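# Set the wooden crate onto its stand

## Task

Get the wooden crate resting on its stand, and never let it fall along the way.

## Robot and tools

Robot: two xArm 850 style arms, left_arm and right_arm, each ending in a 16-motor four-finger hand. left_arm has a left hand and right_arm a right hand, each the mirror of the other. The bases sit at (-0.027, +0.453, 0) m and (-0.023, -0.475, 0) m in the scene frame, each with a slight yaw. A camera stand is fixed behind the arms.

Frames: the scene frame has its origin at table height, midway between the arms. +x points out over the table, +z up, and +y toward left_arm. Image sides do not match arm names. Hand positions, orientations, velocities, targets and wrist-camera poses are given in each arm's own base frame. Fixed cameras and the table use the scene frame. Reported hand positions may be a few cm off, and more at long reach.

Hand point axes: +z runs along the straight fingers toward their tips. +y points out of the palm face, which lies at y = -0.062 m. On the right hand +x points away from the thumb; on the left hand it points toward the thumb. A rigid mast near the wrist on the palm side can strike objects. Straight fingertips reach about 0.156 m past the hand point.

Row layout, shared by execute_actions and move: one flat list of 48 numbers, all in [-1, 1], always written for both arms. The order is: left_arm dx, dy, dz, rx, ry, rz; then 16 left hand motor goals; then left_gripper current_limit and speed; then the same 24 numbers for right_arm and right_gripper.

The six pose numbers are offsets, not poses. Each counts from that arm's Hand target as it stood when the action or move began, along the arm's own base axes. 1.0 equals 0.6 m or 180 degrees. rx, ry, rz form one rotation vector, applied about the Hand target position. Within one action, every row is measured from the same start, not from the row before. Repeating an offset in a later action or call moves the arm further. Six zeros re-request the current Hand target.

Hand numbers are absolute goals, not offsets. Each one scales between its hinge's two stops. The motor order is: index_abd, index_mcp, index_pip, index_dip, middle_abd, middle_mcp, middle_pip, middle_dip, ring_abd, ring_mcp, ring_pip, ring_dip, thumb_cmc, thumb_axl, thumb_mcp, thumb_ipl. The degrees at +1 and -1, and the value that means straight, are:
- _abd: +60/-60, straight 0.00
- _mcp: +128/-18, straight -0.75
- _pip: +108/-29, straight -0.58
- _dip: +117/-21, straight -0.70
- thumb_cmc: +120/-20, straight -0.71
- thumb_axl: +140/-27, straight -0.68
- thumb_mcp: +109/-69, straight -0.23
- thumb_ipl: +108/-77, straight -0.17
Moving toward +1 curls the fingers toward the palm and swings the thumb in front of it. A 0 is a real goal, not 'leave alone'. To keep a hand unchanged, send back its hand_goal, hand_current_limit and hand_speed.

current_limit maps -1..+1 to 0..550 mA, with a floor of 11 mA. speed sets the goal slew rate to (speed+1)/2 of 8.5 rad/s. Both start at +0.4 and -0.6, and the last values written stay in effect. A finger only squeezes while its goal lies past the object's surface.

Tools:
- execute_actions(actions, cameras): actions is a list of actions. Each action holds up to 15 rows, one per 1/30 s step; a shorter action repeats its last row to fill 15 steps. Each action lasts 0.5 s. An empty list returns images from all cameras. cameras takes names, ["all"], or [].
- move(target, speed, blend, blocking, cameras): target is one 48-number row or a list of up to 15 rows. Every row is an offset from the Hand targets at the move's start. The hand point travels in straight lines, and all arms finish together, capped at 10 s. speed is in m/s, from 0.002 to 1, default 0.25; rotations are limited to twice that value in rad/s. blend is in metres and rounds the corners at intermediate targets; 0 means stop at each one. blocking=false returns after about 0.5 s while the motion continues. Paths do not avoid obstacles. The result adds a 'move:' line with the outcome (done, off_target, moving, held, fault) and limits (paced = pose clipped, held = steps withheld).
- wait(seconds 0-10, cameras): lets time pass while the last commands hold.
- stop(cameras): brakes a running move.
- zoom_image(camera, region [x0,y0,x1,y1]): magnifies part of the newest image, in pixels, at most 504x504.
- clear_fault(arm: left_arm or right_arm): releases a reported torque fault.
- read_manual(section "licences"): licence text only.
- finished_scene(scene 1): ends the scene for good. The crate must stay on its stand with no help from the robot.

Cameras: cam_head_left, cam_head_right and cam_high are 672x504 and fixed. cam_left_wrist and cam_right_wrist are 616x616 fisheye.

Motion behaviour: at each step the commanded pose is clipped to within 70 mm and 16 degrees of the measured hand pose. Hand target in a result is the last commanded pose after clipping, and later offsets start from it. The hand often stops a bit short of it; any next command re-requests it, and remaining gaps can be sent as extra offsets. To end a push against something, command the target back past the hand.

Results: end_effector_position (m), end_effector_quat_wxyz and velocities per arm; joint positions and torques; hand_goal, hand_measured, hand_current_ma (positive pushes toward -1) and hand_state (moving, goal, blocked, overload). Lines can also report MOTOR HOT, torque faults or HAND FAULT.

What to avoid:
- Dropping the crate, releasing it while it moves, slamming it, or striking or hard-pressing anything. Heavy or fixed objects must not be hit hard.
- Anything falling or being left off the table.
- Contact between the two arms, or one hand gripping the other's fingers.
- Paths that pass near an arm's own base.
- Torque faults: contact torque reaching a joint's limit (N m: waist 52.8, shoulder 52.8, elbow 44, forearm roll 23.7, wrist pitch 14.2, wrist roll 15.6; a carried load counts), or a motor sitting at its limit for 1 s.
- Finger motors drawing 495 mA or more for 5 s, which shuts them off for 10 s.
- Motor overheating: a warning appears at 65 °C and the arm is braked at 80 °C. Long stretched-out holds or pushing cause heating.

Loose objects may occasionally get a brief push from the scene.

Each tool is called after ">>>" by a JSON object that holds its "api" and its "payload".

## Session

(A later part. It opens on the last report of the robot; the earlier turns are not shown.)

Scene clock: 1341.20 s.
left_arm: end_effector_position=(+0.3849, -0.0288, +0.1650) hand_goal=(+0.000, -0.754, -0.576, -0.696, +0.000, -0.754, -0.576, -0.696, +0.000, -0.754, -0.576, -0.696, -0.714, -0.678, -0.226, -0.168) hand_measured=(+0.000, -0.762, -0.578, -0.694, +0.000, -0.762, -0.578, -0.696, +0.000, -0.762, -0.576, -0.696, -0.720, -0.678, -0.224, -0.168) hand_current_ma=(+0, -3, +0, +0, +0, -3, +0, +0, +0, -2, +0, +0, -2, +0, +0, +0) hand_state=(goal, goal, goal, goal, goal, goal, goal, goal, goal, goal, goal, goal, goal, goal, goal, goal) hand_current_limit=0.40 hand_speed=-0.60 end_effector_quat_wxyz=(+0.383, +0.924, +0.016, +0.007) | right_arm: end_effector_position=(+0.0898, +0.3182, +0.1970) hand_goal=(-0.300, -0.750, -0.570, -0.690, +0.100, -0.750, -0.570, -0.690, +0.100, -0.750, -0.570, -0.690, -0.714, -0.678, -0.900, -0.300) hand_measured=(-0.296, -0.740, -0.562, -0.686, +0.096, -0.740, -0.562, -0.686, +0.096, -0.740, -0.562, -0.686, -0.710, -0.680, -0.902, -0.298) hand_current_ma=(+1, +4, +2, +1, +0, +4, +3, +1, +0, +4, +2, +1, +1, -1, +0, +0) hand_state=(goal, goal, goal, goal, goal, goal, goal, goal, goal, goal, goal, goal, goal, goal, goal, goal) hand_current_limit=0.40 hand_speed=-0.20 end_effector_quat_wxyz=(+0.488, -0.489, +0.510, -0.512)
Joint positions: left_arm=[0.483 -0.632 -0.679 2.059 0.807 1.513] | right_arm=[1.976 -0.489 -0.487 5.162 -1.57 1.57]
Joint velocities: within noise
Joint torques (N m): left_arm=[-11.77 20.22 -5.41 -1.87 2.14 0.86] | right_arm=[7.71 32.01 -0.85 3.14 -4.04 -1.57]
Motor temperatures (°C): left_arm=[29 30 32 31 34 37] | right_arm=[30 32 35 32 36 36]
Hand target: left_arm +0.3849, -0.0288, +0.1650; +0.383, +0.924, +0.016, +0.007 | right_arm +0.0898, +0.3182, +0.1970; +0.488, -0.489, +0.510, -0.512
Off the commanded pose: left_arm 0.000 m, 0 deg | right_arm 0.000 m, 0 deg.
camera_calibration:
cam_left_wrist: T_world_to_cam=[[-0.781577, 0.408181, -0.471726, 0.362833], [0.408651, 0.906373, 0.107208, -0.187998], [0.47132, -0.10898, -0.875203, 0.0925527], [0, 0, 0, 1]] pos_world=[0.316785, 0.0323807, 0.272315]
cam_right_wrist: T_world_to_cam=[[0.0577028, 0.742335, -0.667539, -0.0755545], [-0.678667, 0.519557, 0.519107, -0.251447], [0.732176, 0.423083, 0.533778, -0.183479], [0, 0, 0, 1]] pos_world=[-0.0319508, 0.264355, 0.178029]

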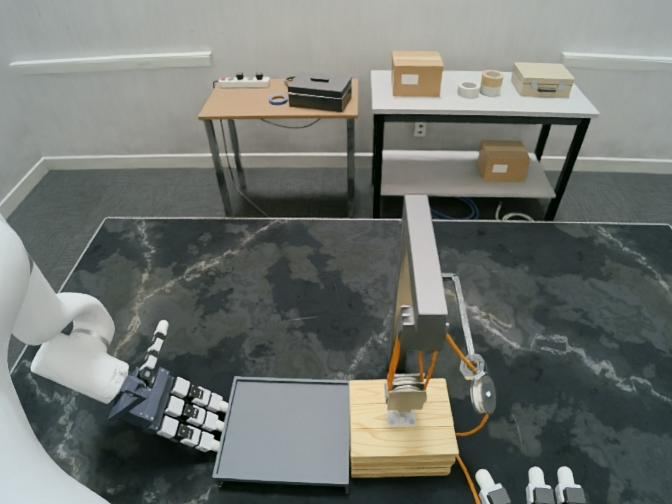

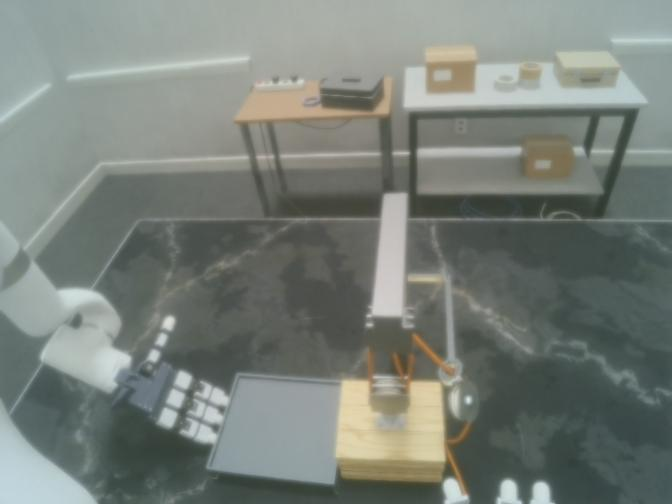

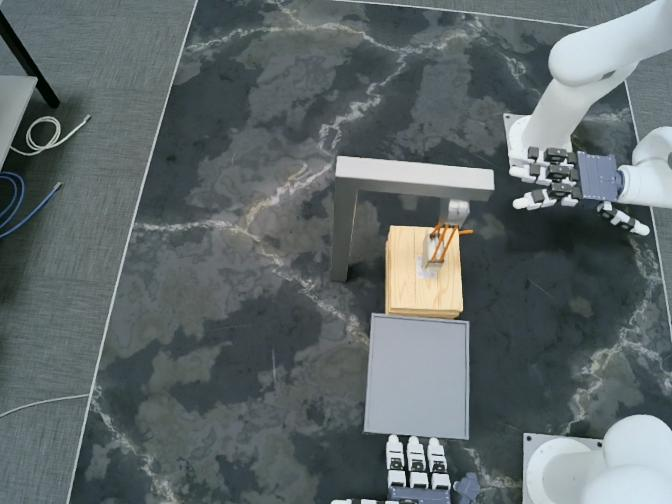

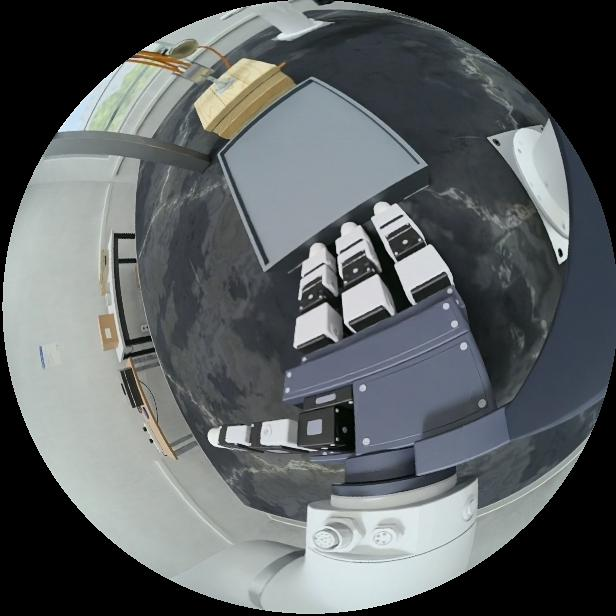

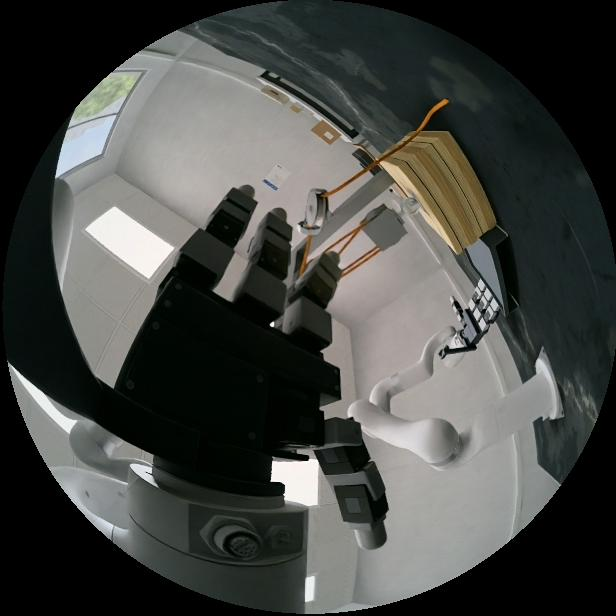

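>>> {"api": "zoom_image", "payload": {"camera": "cam_head_left", "region": [400, 330, 560, 504]}}

>>> {"api": "zoom_image", "payload": {"camera": "cam_right_wrist", "region": [260, 60, 520, 280]}}

>>> {"api": "zoom_image", "payload": {"camera": "cam_head_right", "region": [380, 340, 520, 504]}}

Scaled by 2.897 from the camera's 672x504 image, which has a finer 960x720 frame.

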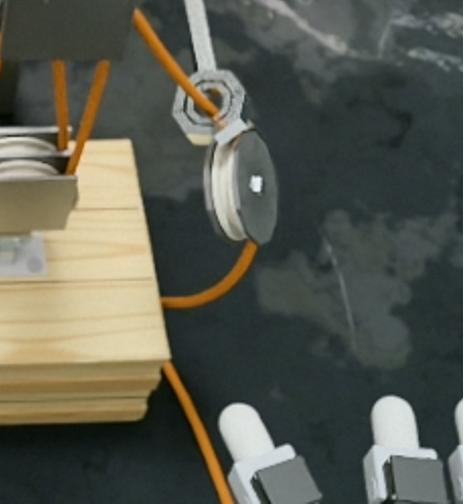

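Scaled by 1.938 from the camera's 616x616 image, which has a finer 880x880 frame.

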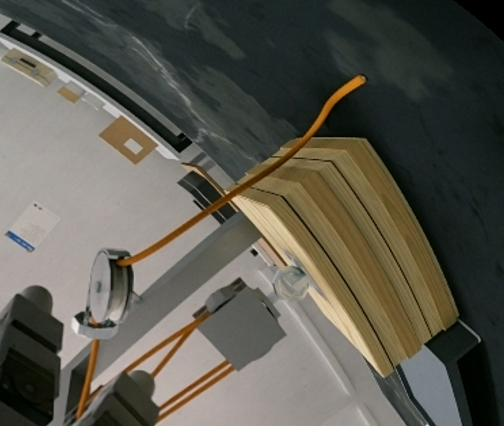

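Scaled by 3.073 from the camera's 672x504 image, which has a finer 960x720 frame.

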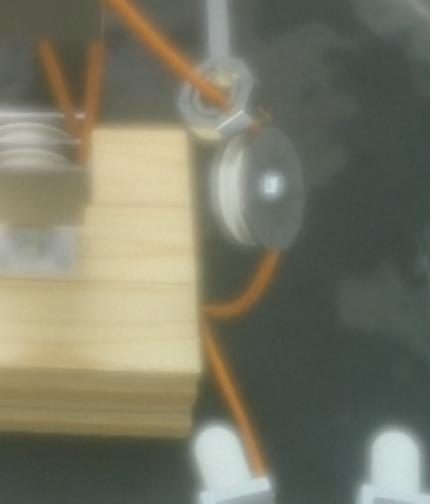

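>>> {"api": "move", "payload": {"target": [0,0,0,0,0,0, 0,-0.754,-0.576,-0.696,0,-0.754,-0.576,-0.696,0,-0.754,-0.576,-0.696,-0.714,-0.678,-0.226,-0.168,0.4,-0.6, 0.0837,0.103,-0.0217,0.5,-0.0225,0, 0,-0.75,-0.57,-0.69,0,-0.75,-0.57,-0.69,0,-0.75,-0.57,-0.69,-0.714,-0.678,-0.9,-0.3,0.4,-0.2], "speed": 0.4, "cameras": ["cam_head_left","cam_right_wrist"]}}

Scene clock: 1384.17 s.
left_arm: end_effector_position=(+0.3849, -0.0288, +0.1650) hand_goal=(+0.000, -0.754, -0.576, -0.696, +0.000, -0.754, -0.576, -0.696, +0.000, -0.754, -0.576, -0.696, -0.714, -0.678, -0.226, -0.168) hand_measured=(+0.000, -0.762, -0.578, -0.694, +0.000, -0.762, -0.578, -0.696, +0.000, -0.762, -0.576, -0.696, -0.720, -0.678, -0.224, -0.168) hand_current_ma=(+0, -3, +0, +0, +0, -3, +0, +0, +0, -2, +0, +0, -2, +0, +0, +0) hand_state=(goal, goal, goal, goal, goal, goal, goal, goal, goal, goal, goal, goal, goal, goal, goal, goal) hand_current_limit=0.40 hand_speed=-0.60 end_effector_quat_wxyz=(+0.383, +0.924, +0.016, +0.007) | right_arm: end_effector_position=(+0.1400, +0.3800, +0.1840) hand_goal=(+0.000, -0.750, -0.570, -0.690, +0.000, -0.750, -0.570, -0.690, +0.000, -0.750, -0.570, -0.690, -0.714, -0.678, -0.900, -0.300) hand_measured=(+0.002, -0.746, -0.568, -0.688, +0.004, -0.748, -0.566, -0.688, +0.004, -0.746, -0.568, -0.688, -0.712, -0.680, -0.902, -0.298) hand_current_ma=(+0, +1, +0, +0, +0, +1, +1, +1, +0, +1, +0, +0, +0, -1, +0, +0) hand_state=(goal, goal, goal, goal, goal, goal, goal, goal, goal, goal, goal, goal, goal, goal, goal, goal) hand_current_limit=0.40 hand_speed=-0.20 end_effector_quat_wxyz=(+0.707, +0.016, +0.707, -0.016)
Joint positions: left_arm=[0.483 -0.632 -0.679 2.059 0.807 1.513] | right_arm=[1.838 -0.88 -0.576 5.012 -1.479 3.43]
Joint torques (N m): left_arm=[-11.32 20.96 -4.39 -1.42 2.18 0.92] | right_arm=[-8.2 17.4 -11.77 -3.49 -3.96 2.01]
Hand target: left_arm +0.3849, -0.0288, +0.1650; +0.383, +0.924, +0.016, +0.007 | right_arm +0.1400, +0.3800, +0.1840; +0.707, +0.016, +0.707, -0.016
Off the commanded pose: left_arm 0.000 m, 0 deg | right_arm 0.000 m, 0 deg.
move: done
camera_calibration:
cam_right_wrist: T_world_to_cam=[[0.0542581, 0.664609, 0.745218, -0.362967], [-0.72401, -0.487779, 0.487731, 0.152164], [0.687652, -0.566009, 0.454718, 0.157193], [0, 0, 0, 1]] pos_world=[0.0217679, 0.404426, 0.124797]
Images, in order (width x height): cam_head_left 672x504, cam_right_wrist 616x616.

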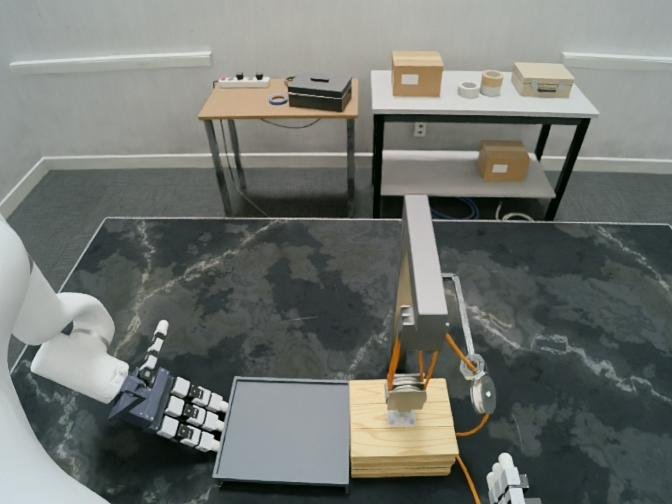

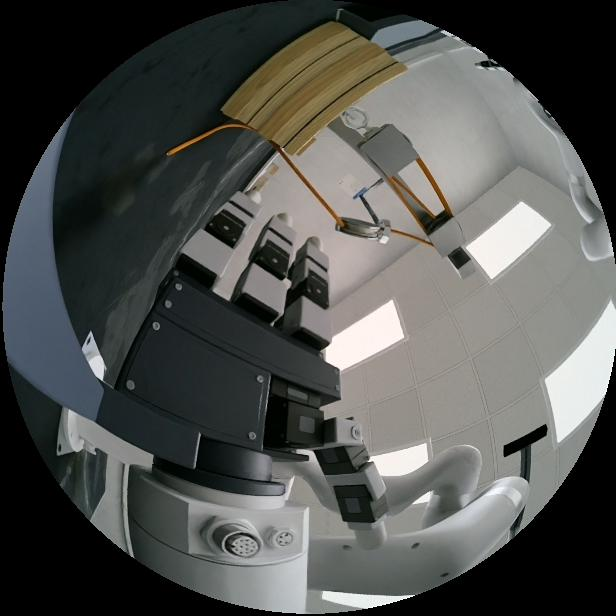

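>>> {"api": "zoom_image", "payload": {"camera": "cam_right_wrist", "region": [150, 0, 450, 300]}}

Scaled by 1.680 from the camera's 616x616 image, which has a finer 880x880 frame.

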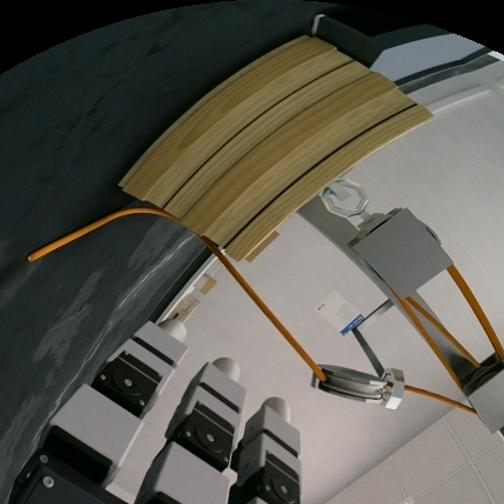

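>>> {"api": "move", "payload": {"target": [0,0,0,0,0,0, 0,-0.754,-0.576,-0.696,0,-0.754,-0.576,-0.696,0,-0.754,-0.576,-0.696,-0.714,-0.678,-0.226,-0.168,0.4,-0.6, 0.2392,-0.0278,0,0,0,0, 0,-0.75,-0.57,-0.69,0,-0.75,-0.57,-0.69,0,-0.75,-0.57,-0.69,-0.714,-0.678,-0.9,-0.3,0.4,-0.2], "speed": 0.15, "cameras": ["cam_head_left","cam_head_right","cam_right_wrist"]}}

Scene clock: 1394.33 s.
left_arm: end_effector_position=(+0.3849, -0.0288, +0.1650) hand_goal=(+0.000, -0.754, -0.576, -0.696, +0.000, -0.754, -0.576, -0.696, +0.000, -0.754, -0.576, -0.696, -0.714, -0.678, -0.226, -0.168) hand_measured=(+0.000, -0.762, -0.578, -0.694, +0.000, -0.762, -0.578, -0.696, +0.000, -0.762, -0.576, -0.696, -0.720, -0.678, -0.224, -0.168) hand_current_ma=(+0, -3, +0, +0, +0, -3, +0, +0, +0, -2, +0, +0, -2, +0, +0, +0) hand_state=(goal, goal, goal, goal, goal, goal, goal, goal, goal, goal, goal, goal, goal, goal, goal, goal) hand_current_limit=0.40 hand_speed=-0.60 end_effector_quat_wxyz=(+0.383, +0.924, +0.016, +0.007) | right_arm: end_effector_position=(+0.2170, +0.3700, +0.1840) hand_goal=(+0.000, -0.750, -0.570, -0.690, +0.000, -0.750, -0.570, -0.690, +0.000, -0.750, -0.570, -0.690, -0.714, -0.678, -0.900, -0.300) hand_measured=(+0.002, -0.748, -0.568, -0.688, +0.004, -0.748, -0.566, -0.688, +0.004, -0.748, -0.568, -0.688, -0.712, -0.680, -0.902, -0.298) hand_current_ma=(+0, +0, +0, +0, +0, +0, +1, +0, +0, +0, +0, +0, +0, +0, +0, +0) hand_state=(goal, goal, goal, goal, goal, goal, goal, goal, goal, goal, goal, goal, goal, goal, goal, goal) hand_current_limit=0.40 hand_speed=-0.20 end_effector_quat_wxyz=(+0.707, +0.017, +0.707, -0.017)
Joint positions: left_arm=[0.483 -0.632 -0.679 2.059 0.807 1.513] | right_arm=[1.594 -0.878 -0.53 4.779 -1.546 3.488]
Joint torques (N m): left_arm=[-10.18 19.48 -4.27 -2.06 2.4 0.87] | right_arm=[7.07 33.12 -10.97 3.77 0.83 -1.76]
Hand target: left_arm +0.3849, -0.0288, +0.1650; +0.383, +0.924, +0.016, +0.007 | right_arm +0.2170, +0.3700, +0.1840; +0.707, +0.017, +0.707, -0.017 (not the last commanded pose)
Off the commanded pose: left_arm 0.000 m, 0 deg | right_arm 0.067 m, 0 deg.
move: held (right_arm; a check stopped the path); limits=held
pose unreachable (right arm): on one or more control steps of this call, first in action 0 (counted from 0), this arm could not follow its commanded pose, so it was not sent that pose on those steps. It may still have moved: this result reports where it is.
cause: moving toward the commanded pose would bring two parts of the arm too close to each other (joints 5 (wrist pitch) and 6 (wrist roll) lie between them).
camera_calibration:
cam_right_wrist: T_world_to_cam=[[0.0566563, 0.664172, 0.74543, -0.360927], [-0.72505, -0.485911, 0.48805, 0.202502], [0.686362, -0.568125, 0.454028, 0.0998156], [0, 0, 0, 1]] pos_world=[0.0987634, 0.394823, 0.124895]
Images, in order (width x height): cam_head_left 672x504, cam_head_right 672x504, cam_right_wrist 616x616.

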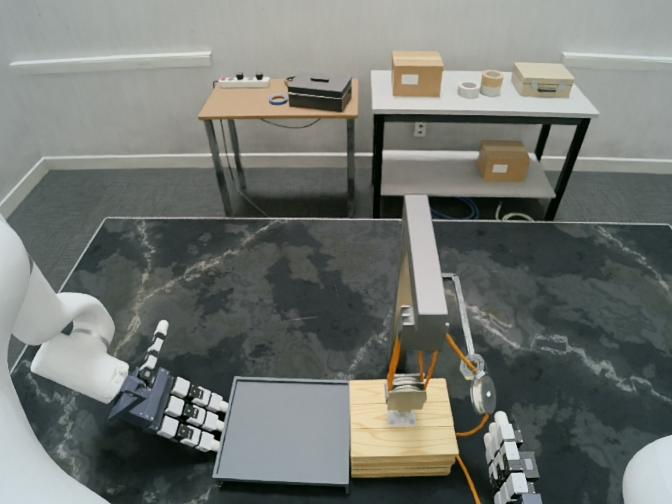

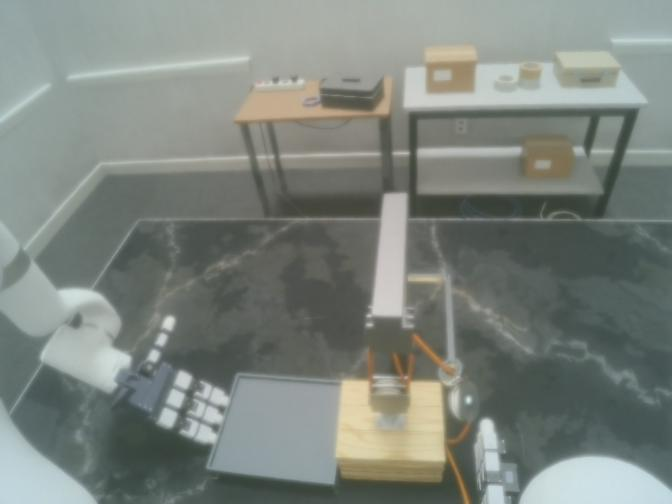

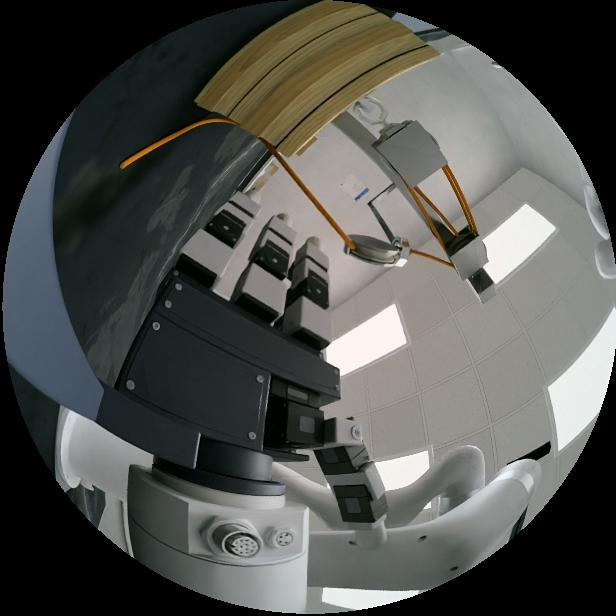

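>>> {"api": "move", "payload": {"target": [0,0,0,0,0,0, 0,-0.754,-0.576,-0.696,0,-0.754,-0.576,-0.696,0,-0.754,-0.576,-0.696,-0.714,-0.678,-0.226,-0.168,0.4,-0.6, 0.1108,-0.0112,0,0,0,0, 0,-0.75,-0.57,-0.69,0,-0.75,-0.57,-0.69,0,-0.75,-0.57,-0.69,-0.714,-0.678,-0.226,-0.168,0.4,-0.2], "speed": 0.15, "cameras": ["cam_head_left","cam_head_right","cam_right_wrist"]}}

Scene clock: 1402.70 s.
left_arm: end_effector_position=(+0.3849, -0.0288, +0.1650) hand_goal=(+0.000, -0.754, -0.576, -0.696, +0.000, -0.754, -0.576, -0.696, +0.000, -0.754, -0.576, -0.696, -0.714, -0.678, -0.226, -0.168) hand_measured=(+0.000, -0.762, -0.578, -0.694, +0.000, -0.762, -0.578, -0.696, +0.000, -0.762, -0.576, -0.696, -0.720, -0.678, -0.224, -0.168) hand_current_ma=(+0, -3, +0, +0, +0, -3, +0, +0, +0, -2, +0, +0, -2, +0, +0, +0) hand_state=(goal, goal, goal, goal, goal, goal, goal, goal, goal, goal, goal, goal, goal, goal, goal, goal) hand_current_limit=0.40 hand_speed=-0.60 end_effector_quat_wxyz=(+0.383, +0.924, +0.016, +0.007) | right_arm: end_effector_position=(+0.2172, +0.3700, +0.1839) hand_goal=(+0.000, -0.750, -0.570, -0.690, +0.000, -0.750, -0.570, -0.690, +0.000, -0.750, -0.570, -0.690, -0.714, -0.678, -0.226, -0.168) hand_measured=(+0.002, -0.748, -0.568, -0.688, +0.004, -0.748, -0.566, -0.688, +0.004, -0.748, -0.568, -0.688, -0.712, -0.680, -0.832, -0.220) hand_current_ma=(+0, +0, +0, +0, +0, +0, +1, +0, +0, +0, +0, +0, +0, -1, -385, -113) hand_state=(goal, goal, goal, goal, goal, goal, goal, goal, goal, goal, goal, goal, goal, goal, blocked, blocked) hand_current_limit=0.40 hand_speed=-0.20 end_effector_quat_wxyz=(+0.707, +0.017, +0.707, -0.017)
Joint positions: left_arm=[0.483 -0.632 -0.679 2.059 0.807 1.513] | right_arm=[1.593 -0.878 -0.53 4.779 -1.546 3.488]
Joint torques (N m): left_arm=[-11.69 20.64 -5.25 -1.89 2.23 0.81] | right_arm=[-9.34 33.19 -7.73 -3.24 -3.3 -0.6]
Hand target: left_arm +0.3849, -0.0288, +0.1650; +0.383, +0.924, +0.016, +0.007 | right_arm +0.2172, +0.3700, +0.1840; +0.707, +0.017, +0.707, -0.017 (not the last commanded pose)
Off the commanded pose: left_arm 0.000 m, 0 deg | right_arm 0.067 m, 0 deg.
led back after a hold (right arm): the arm was led back toward your command in small steps, so it may still be short of it.
move: held (right_arm; a check stopped the path); limits=held
pose unreachable (right arm): on one or more control steps of this call, first in action 0 (counted from 0), this arm could not follow its commanded pose, so it was not sent that pose on those steps. It may still have moved: this result reports where it is.
cause: moving toward the commanded pose would bring two parts of the arm too close to each other (joints 5 (wrist pitch) and 6 (wrist roll) lie between them).
camera_calibration:
cam_right_wrist: T_world_to_cam=[[0.0570672, 0.664231, 0.745346, -0.360991], [-0.724947, -0.485735, 0.488378, 0.202527], [0.686437, -0.568207, 0.453812, 0.0997299], [0, 0, 0, 1]] pos_world=[0.0989638, 0.394823, 0.124895]
Images, in order (width x height): cam_head_left 672x504, cam_head_right 672x504, cam_right_wrist 616x616.

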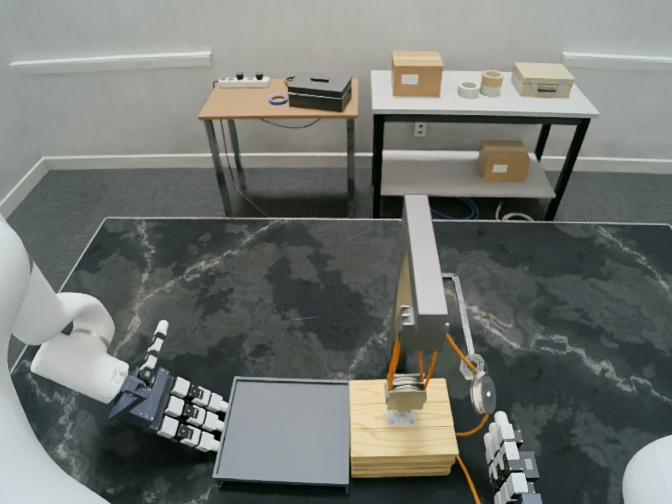

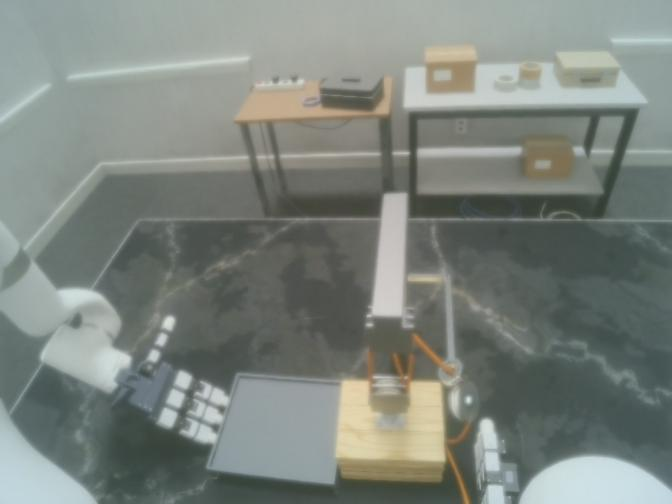

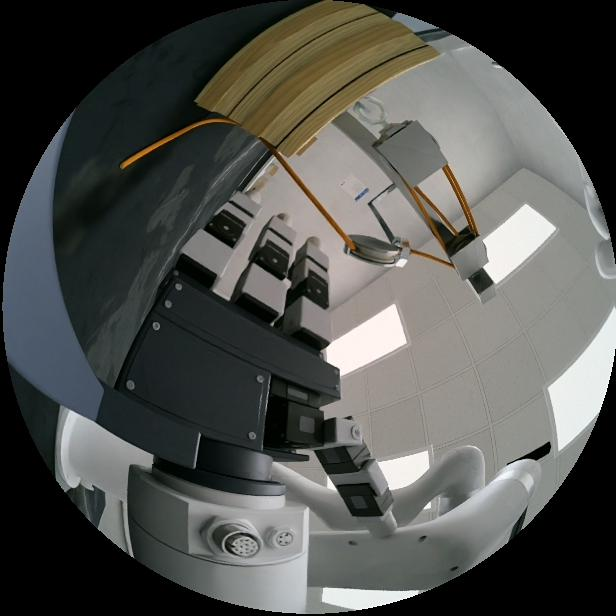

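>>> {"api": "execute_actions", "payload": {"actions": [[[0,0,0,0,0,0, 0,-0.754,-0.576,-0.696,0,-0.754,-0.576,-0.696,0,-0.754,-0.576,-0.696,-0.714,-0.678,-0.226,-0.168,0.4,-0.6, 0,0,0,0,0,0, 0,-0.75,-0.57,-0.69,0,-0.75,-0.57,-0.69,0,-0.75,-0.57,-0.69,0.571,-0.678,-0.85,-0.25,0.4,-0.2]],[[0,0,0,0,0,0, 0,-0.754,-0.576,-0.696,0,-0.754,-0.576,-0.696,0,-0.754,-0.576,-0.696,-0.714,-0.678,-0.226,-0.168,0.4,-0.6, 0,0,0,0,0,0, 0,-0.75,-0.57,-0.69,0,-0.75,-0.57,-0.69,0,-0.75,-0.57,-0.69,0.571,-0.678,-0.5,-0.2,0.4,-0.2]]]}}

>>> {"api": "move", "payload": {"target": [0,0,0,0,0,0, 0,-0.754,-0.576,-0.696,0,-0.754,-0.576,-0.696,0,-0.754,-0.576,-0.696,-0.714,-0.678,-0.226,-0.168,0.4,-0.6, 0.1108,-0.0112,0,0,0,0, 0,-0.75,-0.57,-0.69,0,-0.75,-0.57,-0.69,0,-0.75,-0.57,-0.69,0.571,-0.678,-0.5,-0.2,0.4,-0.2], "speed": 0.15, "cameras": ["cam_head_left","cam_high","cam_right_wrist"]}}

Scene clock: 1412.63 s.
left_arm: end_effector_position=(+0.3849, -0.0288, +0.1650) hand_goal=(+0.000, -0.754, -0.576, -0.696, +0.000, -0.754, -0.576, -0.696, +0.000, -0.754, -0.576, -0.696, -0.714, -0.678, -0.226, -0.168) hand_measured=(+0.000, -0.762, -0.578, -0.694, +0.000, -0.762, -0.578, -0.696, +0.000, -0.762, -0.576, -0.696, -0.720, -0.678, -0.224, -0.168) hand_current_ma=(+0, -3, +0, +0, +0, -3, +0, +0, +0, -2, +0, +0, -2, +0, +0, +0) hand_state=(goal, goal, goal, goal, goal, goal, goal, goal, goal, goal, goal, goal, goal, goal, goal, goal) hand_current_limit=0.40 hand_speed=-0.60 end_effector_quat_wxyz=(+0.383, +0.924, +0.016, +0.007) | right_arm: end_effector_position=(+0.2172, +0.3700, +0.1841) hand_goal=(+0.000, -0.750, -0.570, -0.690, +0.000, -0.750, -0.570, -0.690, +0.000, -0.750, -0.570, -0.690, +0.570, -0.678, -0.500, -0.200) hand_measured=(+0.002, -0.748, -0.568, -0.688, +0.004, -0.748, -0.566, -0.688, +0.004, -0.748, -0.568, -0.688, +0.576, -0.680, -0.502, -0.202) hand_current_ma=(+0, +0, +0, +0, +0, +0, +1, +0, +0, +0, +0, +0, +2, -1, +0, +0) hand_state=(goal, goal, goal, goal, goal, goal, goal, goal, goal, goal, goal, goal, goal, goal, goal, goal) hand_current_limit=0.40 hand_speed=-0.20 end_effector_quat_wxyz=(+0.707, +0.017, +0.707, -0.017)
Joint positions: left_arm=[0.483 -0.632 -0.679 2.059 0.807 1.513] | right_arm=[1.593 -0.878 -0.53 4.779 -1.547 3.488]
Joint torques (N m): left_arm=[-12.48 19.93 -5.77 -1.34 2.09 0.91] | right_arm=[-7.33 34.86 1.78 -3.27 0.71 1.16]
Hand target: left_arm +0.3849, -0.0288, +0.1650; +0.383, +0.924, +0.016, +0.007 | right_arm +0.2172, +0.3700, +0.1840; +0.707, +0.017, +0.707, -0.017
Off the commanded pose: left_arm 0.000 m, 0 deg | right_arm 0.000 m, 0 deg.

Scene clock: 1413.60 s.
left_arm: end_effector_position=(+0.3849, -0.0288, +0.1650) hand_goal=(+0.000, -0.754, -0.576, -0.696, +0.000, -0.754, -0.576, -0.696, +0.000, -0.754, -0.576, -0.696, -0.714, -0.678, -0.226, -0.168) hand_measured=(+0.000, -0.762, -0.578, -0.694, +0.000, -0.762, -0.578, -0.696, +0.000, -0.762, -0.576, -0.696, -0.720, -0.678, -0.224, -0.168) hand_current_ma=(+0, -3, +0, +0, +0, -3, +0, +0, +0, -2, +0, +0, -2, +0, +0, +0) hand_state=(goal, goal, goal, goal, goal, goal, goal, goal, goal, goal, goal, goal, goal, goal, goal, goal) hand_current_limit=0.40 hand_speed=-0.60 end_effector_quat_wxyz=(+0.383, +0.924, +0.016, +0.007) | right_arm: end_effector_position=(+0.2836, +0.3633, +0.1841) hand_goal=(+0.000, -0.750, -0.570, -0.690, +0.000, -0.750, -0.570, -0.690, +0.000, -0.750, -0.570, -0.690, +0.570, -0.678, -0.500, -0.200) hand_measured=(+0.002, -0.748, -0.568, -0.688, +0.004, -0.748, -0.566, -0.688, +0.004, -0.748, -0.568, -0.688, +0.576, -0.680, -0.502, -0.202) hand_current_ma=(+0, +0, +0, +0, +0, +0, +1, +0, +0, +0, +0, +0, +2, -1, +0, +0) hand_state=(goal, goal, goal, goal, goal, goal, goal, goal, goal, goal, goal, goal, goal, goal, goal, goal) hand_current_limit=0.40 hand_speed=-0.20 end_effector_quat_wxyz=(+0.707, +0.017, +0.707, -0.017)
Joint positions: left_arm=[0.483 -0.632 -0.679 2.059 0.807 1.513] | right_arm=[1.367 -0.878 -0.528 4.566 -1.624 3.487]
Joint torques (N m): left_arm=[-11.75 20.46 -5.11 -2.04 2.18 0.96] | right_arm=[-7.78 16.3 -11.85 -2.67 -3.99 -1.71]
Hand target: left_arm +0.3849, -0.0288, +0.1650; +0.383, +0.924, +0.016, +0.007 | right_arm +0.2837, +0.3632, +0.1840; +0.707, +0.017, +0.707, -0.017
Off the commanded pose: left_arm 0.000 m, 0 deg | right_arm 0.000 m, 0 deg.
move: done
camera_calibration:
cam_right_wrist: T_world_to_cam=[[0.0566568, 0.664178, 0.745425, -0.360257], [-0.725, -0.485948, 0.488087, 0.247609], [0.686415, -0.568086, 0.453997, 0.0502089], [0, 0, 0, 1]] pos_world=[0.165464, 0.388123, 0.124895]
Images, in order (width x height): cam_head_left 672x504, cam_high 672x504, cam_right_wrist 616x616.

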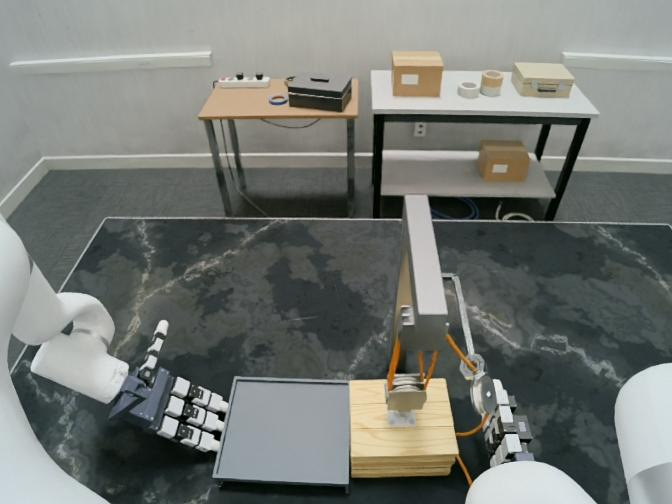

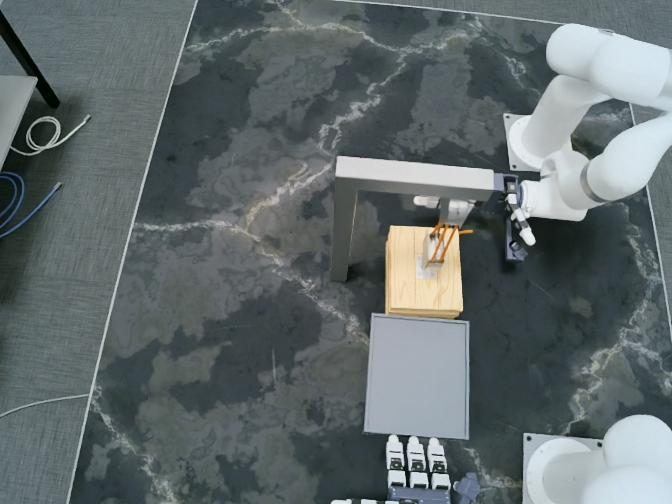

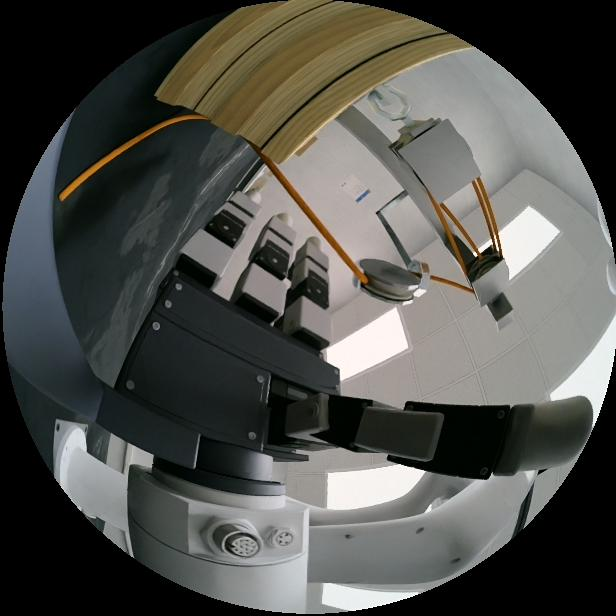

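>>> {"api": "execute_actions", "payload": {"actions": [[[0,0,0,0,0,0, 0,-0.754,-0.576,-0.696,0,-0.754,-0.576,-0.696,0,-0.754,-0.576,-0.696,-0.714,-0.678,-0.226,-0.168,0.4,-0.6, 0,0,0,0,0,0, 0,-0.34,-0.14,-0.265,0,-0.34,-0.14,-0.265,0,-0.75,-0.57,-0.69,0.571,-0.678,-0.5,-0.2,0.4,-0.6]],[[0,0,0,0,0,0, 0,-0.754,-0.576,-0.696,0,-0.754,-0.576,-0.696,0,-0.754,-0.576,-0.696,-0.714,-0.678,-0.226,-0.168,0.4,-0.6, 0,0,0,0,0,0, 0,0.0,0.2,0.1,0,0.0,0.2,0.1,0,-0.75,-0.57,-0.69,0.571,-0.678,-0.5,-0.2,0.4,-0.6]]], "cameras": ["cam_head_left","cam_right_wrist"]}}

Scene clock: 1425.53 s.
left_arm: end_effector_position=(+0.3849, -0.0288, +0.1650) hand_goal=(+0.000, -0.754, -0.576, -0.696, +0.000, -0.754, -0.576, -0.696, +0.000, -0.754, -0.576, -0.696, -0.714, -0.678, -0.226, -0.168) hand_measured=(+0.000, -0.762, -0.578, -0.694, +0.000, -0.762, -0.578, -0.696, +0.000, -0.762, -0.576, -0.696, -0.720, -0.678, -0.224, -0.168) hand_current_ma=(+0, -3, +0, +0, +0, -3, +0, +0, +0, -2, +0, +0, -2, +0, +0, +0) hand_state=(goal, goal, goal, goal, goal, goal, goal, goal, goal, goal, goal, goal, goal, goal, goal, goal) hand_current_limit=0.40 hand_speed=-0.60 end_effector_quat_wxyz=(+0.383, +0.924, +0.016, +0.007) | right_arm: end_effector_position=(+0.2837, +0.3633, +0.1840) hand_goal=(+0.000, +0.000, +0.200, +0.100, +0.000, +0.000, +0.200, +0.100, +0.000, -0.750, -0.570, -0.690, +0.570, -0.678, -0.500, -0.200) hand_measured=(+0.002, -0.004, +0.198, +0.098, +0.004, -0.002, +0.196, +0.098, +0.004, -0.748, -0.568, -0.688, +0.576, -0.680, -0.502, -0.202) hand_current_ma=(+0, -1, +0, +0, +0, +0, -1, -1, +0, +0, +0, +0, +2, -1, +0, +0) hand_state=(goal, goal, goal, goal, goal, goal, goal, goal, goal, goal, goal, goal, goal, goal, goal, goal) hand_current_limit=0.40 hand_speed=-0.60 end_effector_quat_wxyz=(+0.707, +0.017, +0.707, -0.017)
Joint positions: left_arm=[0.483 -0.632 -0.679 2.059 0.807 1.513] | right_arm=[1.367 -0.878 -0.528 4.566 -1.624 3.487]
Joint torques (N m): left_arm=[-10.35 19.94 -5.78 -2.26 2.18 0.86] | right_arm=[-6.5 17.39 -10.71 -2.41 -3.74 -1.46]
Hand target: left_arm +0.3849, -0.0288, +0.1650; +0.383, +0.924, +0.016, +0.007 | right_arm +0.2837, +0.3632, +0.1840; +0.707, +0.017, +0.707, -0.017
Off the commanded pose: left_arm 0.000 m, 0 deg | right_arm 0.000 m, 0 deg.
camera_calibration:
cam_right_wrist: T_world_to_cam=[[0.0567108, 0.664214, 0.745388, -0.360209], [-0.724996, -0.485899, 0.488143, 0.247534], [0.686414, -0.568087, 0.453997, 0.0501522], [0, 0, 0, 1]] pos_world=[0.165464, 0.388023, 0.124895]
Images, in order (width x height): cam_head_left 672x504, cam_right_wrist 616x616.

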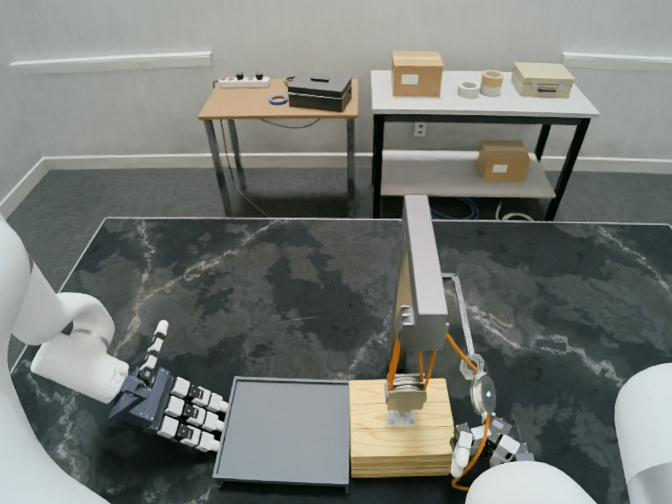

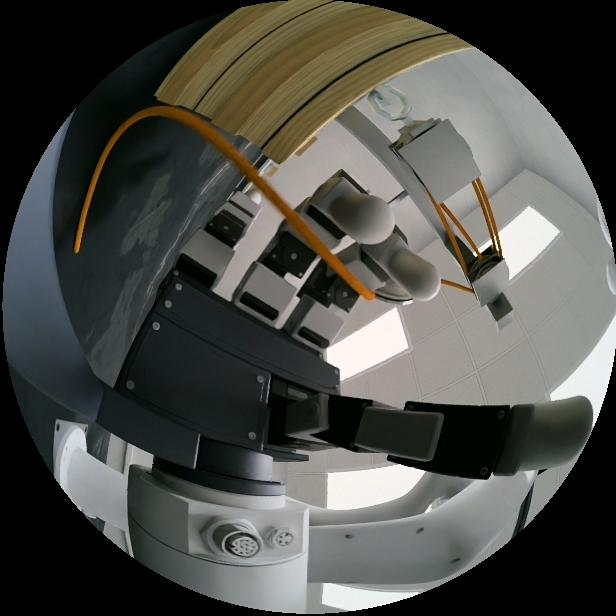

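>>> {"api": "move", "payload": {"target": [0,0,0,0,0,0, 0,-0.754,-0.576,-0.696,0,-0.754,-0.576,-0.696,0,-0.754,-0.576,-0.696,-0.714,-0.678,-0.226,-0.168,0.4,-0.6, -0.105,-0.03,0,0,0,0, 0,0.137,0.445,0.246,0,0.137,0.445,0.246,0,-0.75,-0.57,-0.69,0.571,-0.678,-0.5,-0.2,0.4,-0.6], "speed": 0.12, "cameras": ["cam_head_left","cam_right_wrist"]}}

Scene clock: 1432.33 s.
left_arm: end_effector_position=(+0.3849, -0.0288, +0.1650) hand_goal=(+0.000, -0.754, -0.576, -0.696, +0.000, -0.754, -0.576, -0.696, +0.000, -0.754, -0.576, -0.696, -0.714, -0.678, -0.226, -0.168) hand_measured=(+0.000, -0.762, -0.578, -0.694, +0.000, -0.762, -0.578, -0.696, +0.000, -0.762, -0.576, -0.696, -0.720, -0.678, -0.224, -0.168) hand_current_ma=(+0, -3, +0, +0, +0, -3, +0, +0, +0, -2, +0, +0, -2, +0, +0, +0) hand_state=(goal, goal, goal, goal, goal, goal, goal, goal, goal, goal, goal, goal, goal, goal, goal, goal) hand_current_limit=0.40 hand_speed=-0.60 end_effector_quat_wxyz=(+0.383, +0.924, +0.016, +0.007) | right_arm: end_effector_position=(+0.2207, +0.3452, +0.1840) hand_goal=(+0.000, +0.136, +0.444, +0.246, +0.000, +0.136, +0.444, +0.246, +0.000, -0.750, -0.570, -0.690, +0.570, -0.678, -0.500, -0.200) hand_measured=(+0.002, +0.132, +0.442, +0.244, +0.004, +0.134, +0.440, +0.244, +0.004, -0.748, -0.568, -0.688, +0.576, -0.680, -0.502, -0.202) hand_current_ma=(+0, -1, +0, +0, +0, +0, -1, -1, +0, +0, +0, +0, +2, -1, +0, +0) hand_state=(goal, goal, goal, goal, goal, goal, goal, goal, goal, goal, goal, goal, goal, goal, goal, goal) hand_current_limit=0.40 hand_speed=-0.60 end_effector_quat_wxyz=(+0.707, +0.017, +0.707, -0.017)
Joint positions: left_arm=[0.483 -0.632 -0.679 2.059 0.807 1.513] | right_arm=[1.582 -0.882 -0.476 4.767 -1.547 3.545]
Joint torques (N m): left_arm=[-11.86 20.26 -5.49 -1.61 2.14 0.86] | right_arm=[8.67 32.61 8.4 4.38 0.83 1.22]
Hand target: left_arm +0.3849, -0.0288, +0.1650; +0.383, +0.924, +0.016, +0.007 | right_arm +0.2207, +0.3452, +0.1840; +0.707, +0.017, +0.707, -0.017
Off the commanded pose: left_arm 0.000 m, 0 deg | right_arm 0.000 m, 0 deg.
move: done
camera_calibration:
cam_right_wrist: T_world_to_cam=[[0.0567077, 0.664282, 0.745327, -0.344624], [-0.725076, -0.485789, 0.488133, 0.19313], [0.68633, -0.5681, 0.454107, 0.0832161], [0, 0, 0, 1]] pos_world=[0.102463, 0.370023, 0.124795]
Images, in order (width x height): cam_head_left 672x504, cam_right_wrist 616x616.

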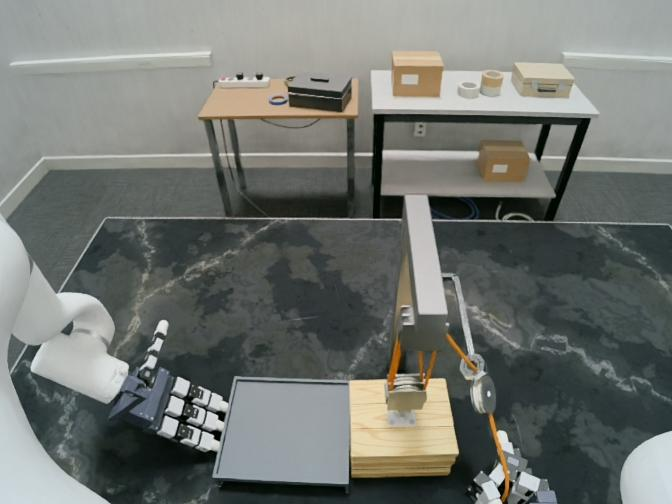

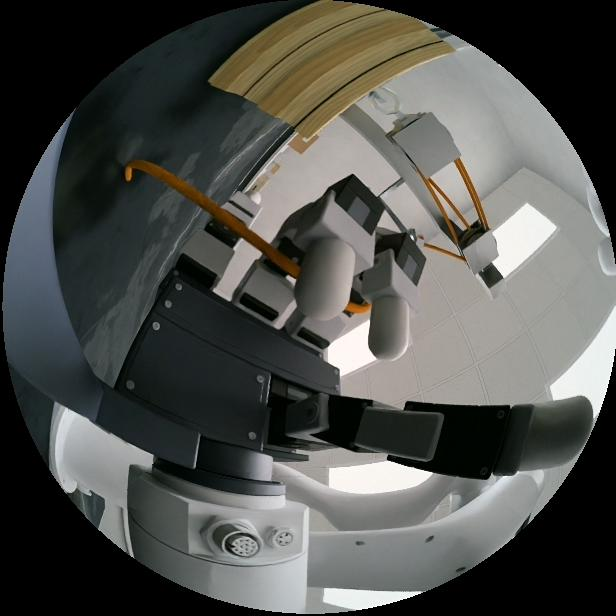

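>>> {"api": "execute_actions", "payload": {"actions": [[[0,0,0,0,0,0, 0,-0.754,-0.576,-0.696,0,-0.754,-0.576,-0.696,0,-0.754,-0.576,-0.696,-0.714,-0.678,-0.226,-0.168,0.4,-0.6, 0,0,0,0,0,0, 0,0.137,0.445,0.246,0,0.137,0.445,0.246,0,-0.34,-0.14,-0.265,0.571,-0.678,-0.5,-0.2,0.4,-0.6]],[[0,0,0,0,0,0, 0,-0.754,-0.576,-0.696,0,-0.754,-0.576,-0.696,0,-0.754,-0.576,-0.696,-0.714,-0.678,-0.226,-0.168,0.4,-0.6, 0,0,0,0,0,0, 0,0.137,0.445,0.246,0,0.137,0.445,0.246,0,0.137,0.445,0.246,0.571,-0.678,-0.5,-0.2,0.4,-0.6]]], "cameras": ["cam_head_left","cam_right_wrist"]}}

Scene clock: 1437.67 s.
left_arm: end_effector_position=(+0.3849, -0.0288, +0.1650) hand_goal=(+0.000, -0.754, -0.576, -0.696, +0.000, -0.754, -0.576, -0.696, +0.000, -0.754, -0.576, -0.696, -0.714, -0.678, -0.226, -0.168) hand_measured=(+0.000, -0.762, -0.578, -0.694, +0.000, -0.762, -0.578, -0.696, +0.000, -0.762, -0.576, -0.696, -0.720, -0.678, -0.224, -0.168) hand_current_ma=(+0, -3, +0, +0, +0, -3, +0, +0, +0, -2, +0, +0, -2, +0, +0, +0) hand_state=(goal, goal, goal, goal, goal, goal, goal, goal, goal, goal, goal, goal, goal, goal, goal, goal) hand_current_limit=0.40 hand_speed=-0.60 end_effector_quat_wxyz=(+0.383, +0.924, +0.016, +0.007) | right_arm: end_effector_position=(+0.2207, +0.3452, +0.1840) hand_goal=(+0.000, +0.136, +0.444, +0.246, +0.000, +0.136, +0.444, +0.246, +0.000, +0.136, +0.444, +0.246, +0.570, -0.678, -0.500, -0.200) hand_measured=(+0.002, +0.132, +0.442, +0.244, +0.004, +0.134, +0.440, +0.244, +0.004, +0.134, +0.442, +0.244, +0.576, -0.680, -0.502, -0.202) hand_current_ma=(+0, -1, +0, +0, +0, +0, -1, -1, +0, +0, +0, +0, +2, -1, +0, +0) hand_state=(goal, goal, goal, goal, goal, goal, goal, goal, goal, goal, goal, goal, goal, goal, goal, goal) hand_current_limit=0.40 hand_speed=-0.60 end_effector_quat_wxyz=(+0.707, +0.017, +0.707, -0.017)
Joint positions: left_arm=[0.483 -0.632 -0.679 2.059 0.807 1.513] | right_arm=[1.583 -0.881 -0.476 4.767 -1.547 3.545]
Joint torques (N m): left_arm=[-11.95 20.47 -5.04 -1.82 2.1 0.88] | right_arm=[7.43 33.95 6.91 3.37 0.77 -1.07]
Hand target: left_arm +0.3849, -0.0288, +0.1650; +0.383, +0.924, +0.016, +0.007 | right_arm +0.2207, +0.3452, +0.1840; +0.707, +0.017, +0.707, -0.017
Off the commanded pose: left_arm 0.000 m, 0 deg | right_arm 0.000 m, 0 deg.
camera_calibration:
cam_right_wrist: T_world_to_cam=[[0.0567142, 0.664211, 0.745391, -0.34468], [-0.725046, -0.485858, 0.488109, 0.193107], [0.686361, -0.568125, 0.454028, 0.0831867], [0, 0, 0, 1]] pos_world=[0.102463, 0.370023, 0.124895]
Images, in order (width x height): cam_head_left 672x504, cam_right_wrist 616x616.

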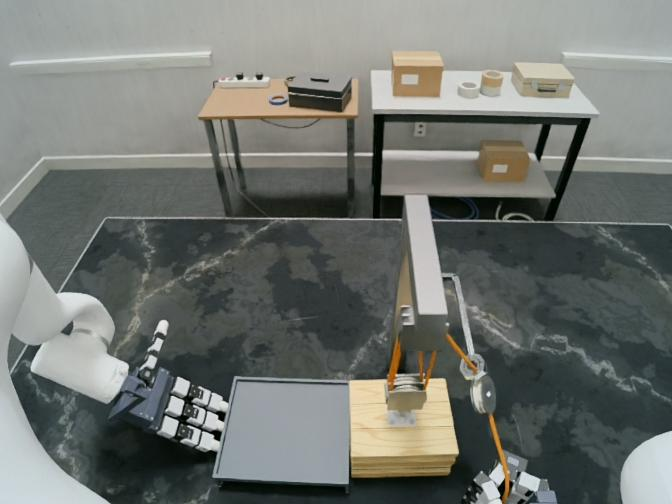

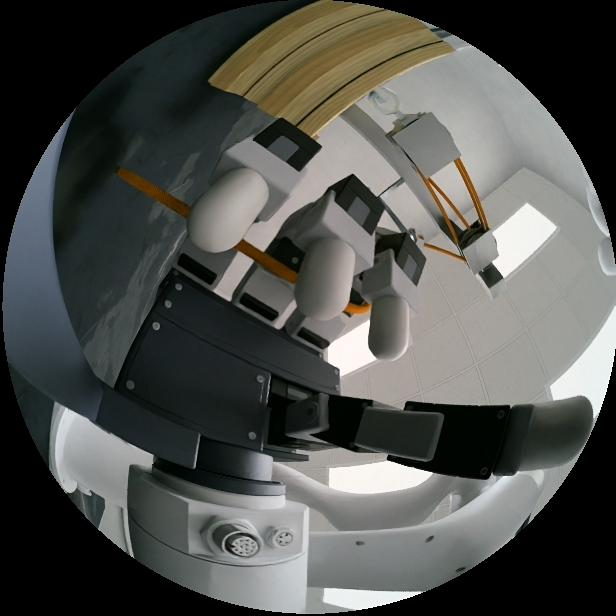

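>>> {"api": "execute_actions", "payload": {"actions": [[[0,0,0,0,0,0, 0,-0.754,-0.576,-0.696,0,-0.754,-0.576,-0.696,0,-0.754,-0.576,-0.696,-0.714,-0.678,-0.226,-0.168,0.4,-0.6, 0,0,0,0,0,0, 0,0.137,0.445,0.246,0,0.40,0.75,0.75,0,0.40,0.75,0.75,0.571,-0.678,-0.5,-0.2,0.75,-0.6]],[[0,0,0,0,0,0, 0,-0.754,-0.576,-0.696,0,-0.754,-0.576,-0.696,0,-0.754,-0.576,-0.696,-0.714,-0.678,-0.226,-0.168,0.4,-0.6, 0,0,0,0,0,0, 0,0.137,0.445,0.246,0,0.1,1,1,0,0.1,1,1,0.571,-0.678,-0.5,-0.2,0.75,-0.6]],[[0,0,0,0,0,0, 0,-0.754,-0.576,-0.696,0,-0.754,-0.576,-0.696,0,-0.754,-0.576,-0.696,-0.714,-0.678,-0.226,-0.168,0.4,-0.6, 0,0,0,0,0,0, 0,0.137,0.445,0.246,0,-0.16,1,1,0,-0.16,1,1,0.571,-0.678,-0.5,-0.2,0.75,-0.6]]], "cameras": ["cam_right_wrist"]}}

Scene clock: 1449.53 s.
left_arm: end_effector_position=(+0.3849, -0.0288, +0.1650) hand_goal=(+0.000, -0.754, -0.576, -0.696, +0.000, -0.754, -0.576, -0.696, +0.000, -0.754, -0.576, -0.696, -0.714, -0.678, -0.226, -0.168) hand_measured=(+0.000, -0.762, -0.578, -0.694, +0.000, -0.762, -0.578, -0.696, +0.000, -0.762, -0.576, -0.696, -0.720, -0.678, -0.224, -0.168) hand_current_ma=(+0, -3, +0, +0, +0, -3, +0, +0, +0, -2, +0, +0, -2, +0, +0, +0) hand_state=(goal, goal, goal, goal, goal, goal, goal, goal, goal, goal, goal, goal, goal, goal, goal, goal) hand_current_limit=0.40 hand_speed=-0.60 end_effector_quat_wxyz=(+0.383, +0.924, +0.016, +0.007) | right_arm: end_effector_position=(+0.2207, +0.3452, +0.1840) hand_goal=(+0.000, +0.136, +0.444, +0.246, +0.000, -0.160, +1.000, +1.000, +0.000, -0.160, +1.000, +1.000, +0.570, -0.678, -0.500, -0.200) hand_measured=(+0.002, +0.132, +0.442, +0.244, +0.004, -0.154, +0.814, +0.896, +0.004, -0.158, +0.834, +0.878, +0.576, -0.680, -0.502, -0.202) hand_current_ma=(+0, -1, +0, +0, +0, +1, -481, -221, +0, +1, -481, -291, +2, -1, +0, +0) hand_state=(goal, goal, goal, goal, goal, goal, blocked, blocked, goal, goal, blocked, blocked, goal, goal, goal, goal) hand_current_limit=0.75 hand_speed=-0.60 end_effector_quat_wxyz=(+0.707, +0.017, +0.707, -0.017)
Joint positions: left_arm=[0.483 -0.632 -0.679 2.059 0.807 1.513] | right_arm=[1.583 -0.881 -0.476 4.767 -1.547 3.545]
Joint torques (N m): left_arm=[-11.54 20.29 -6.25 -1.78 2.31 0.95] | right_arm=[3.2 31.74 -0.72 1.06 -0.04 -1.04]
Hand target: left_arm +0.3849, -0.0288, +0.1650; +0.383, +0.924, +0.016, +0.007 | right_arm +0.2207, +0.3452, +0.1840; +0.707, +0.017, +0.707, -0.017
Off the commanded pose: left_arm 0.000 m, 0 deg | right_arm 0.000 m, 0 deg.
camera_calibration:
cam_right_wrist: T_world_to_cam=[[0.0567142, 0.664211, 0.745391, -0.34468], [-0.725046, -0.485858, 0.488109, 0.193107], [0.686361, -0.568125, 0.454028, 0.0831867], [0, 0, 0, 1]] pos_world=[0.102463, 0.370023, 0.124895]
Images, in order (width x height): cam_right_wrist 616x616.

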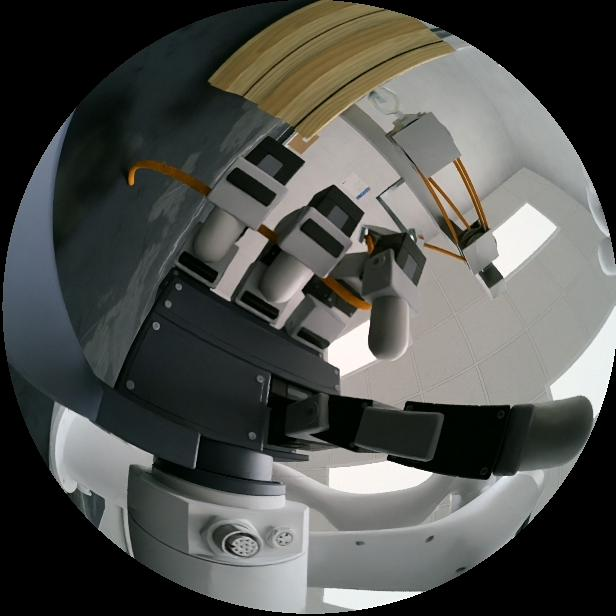

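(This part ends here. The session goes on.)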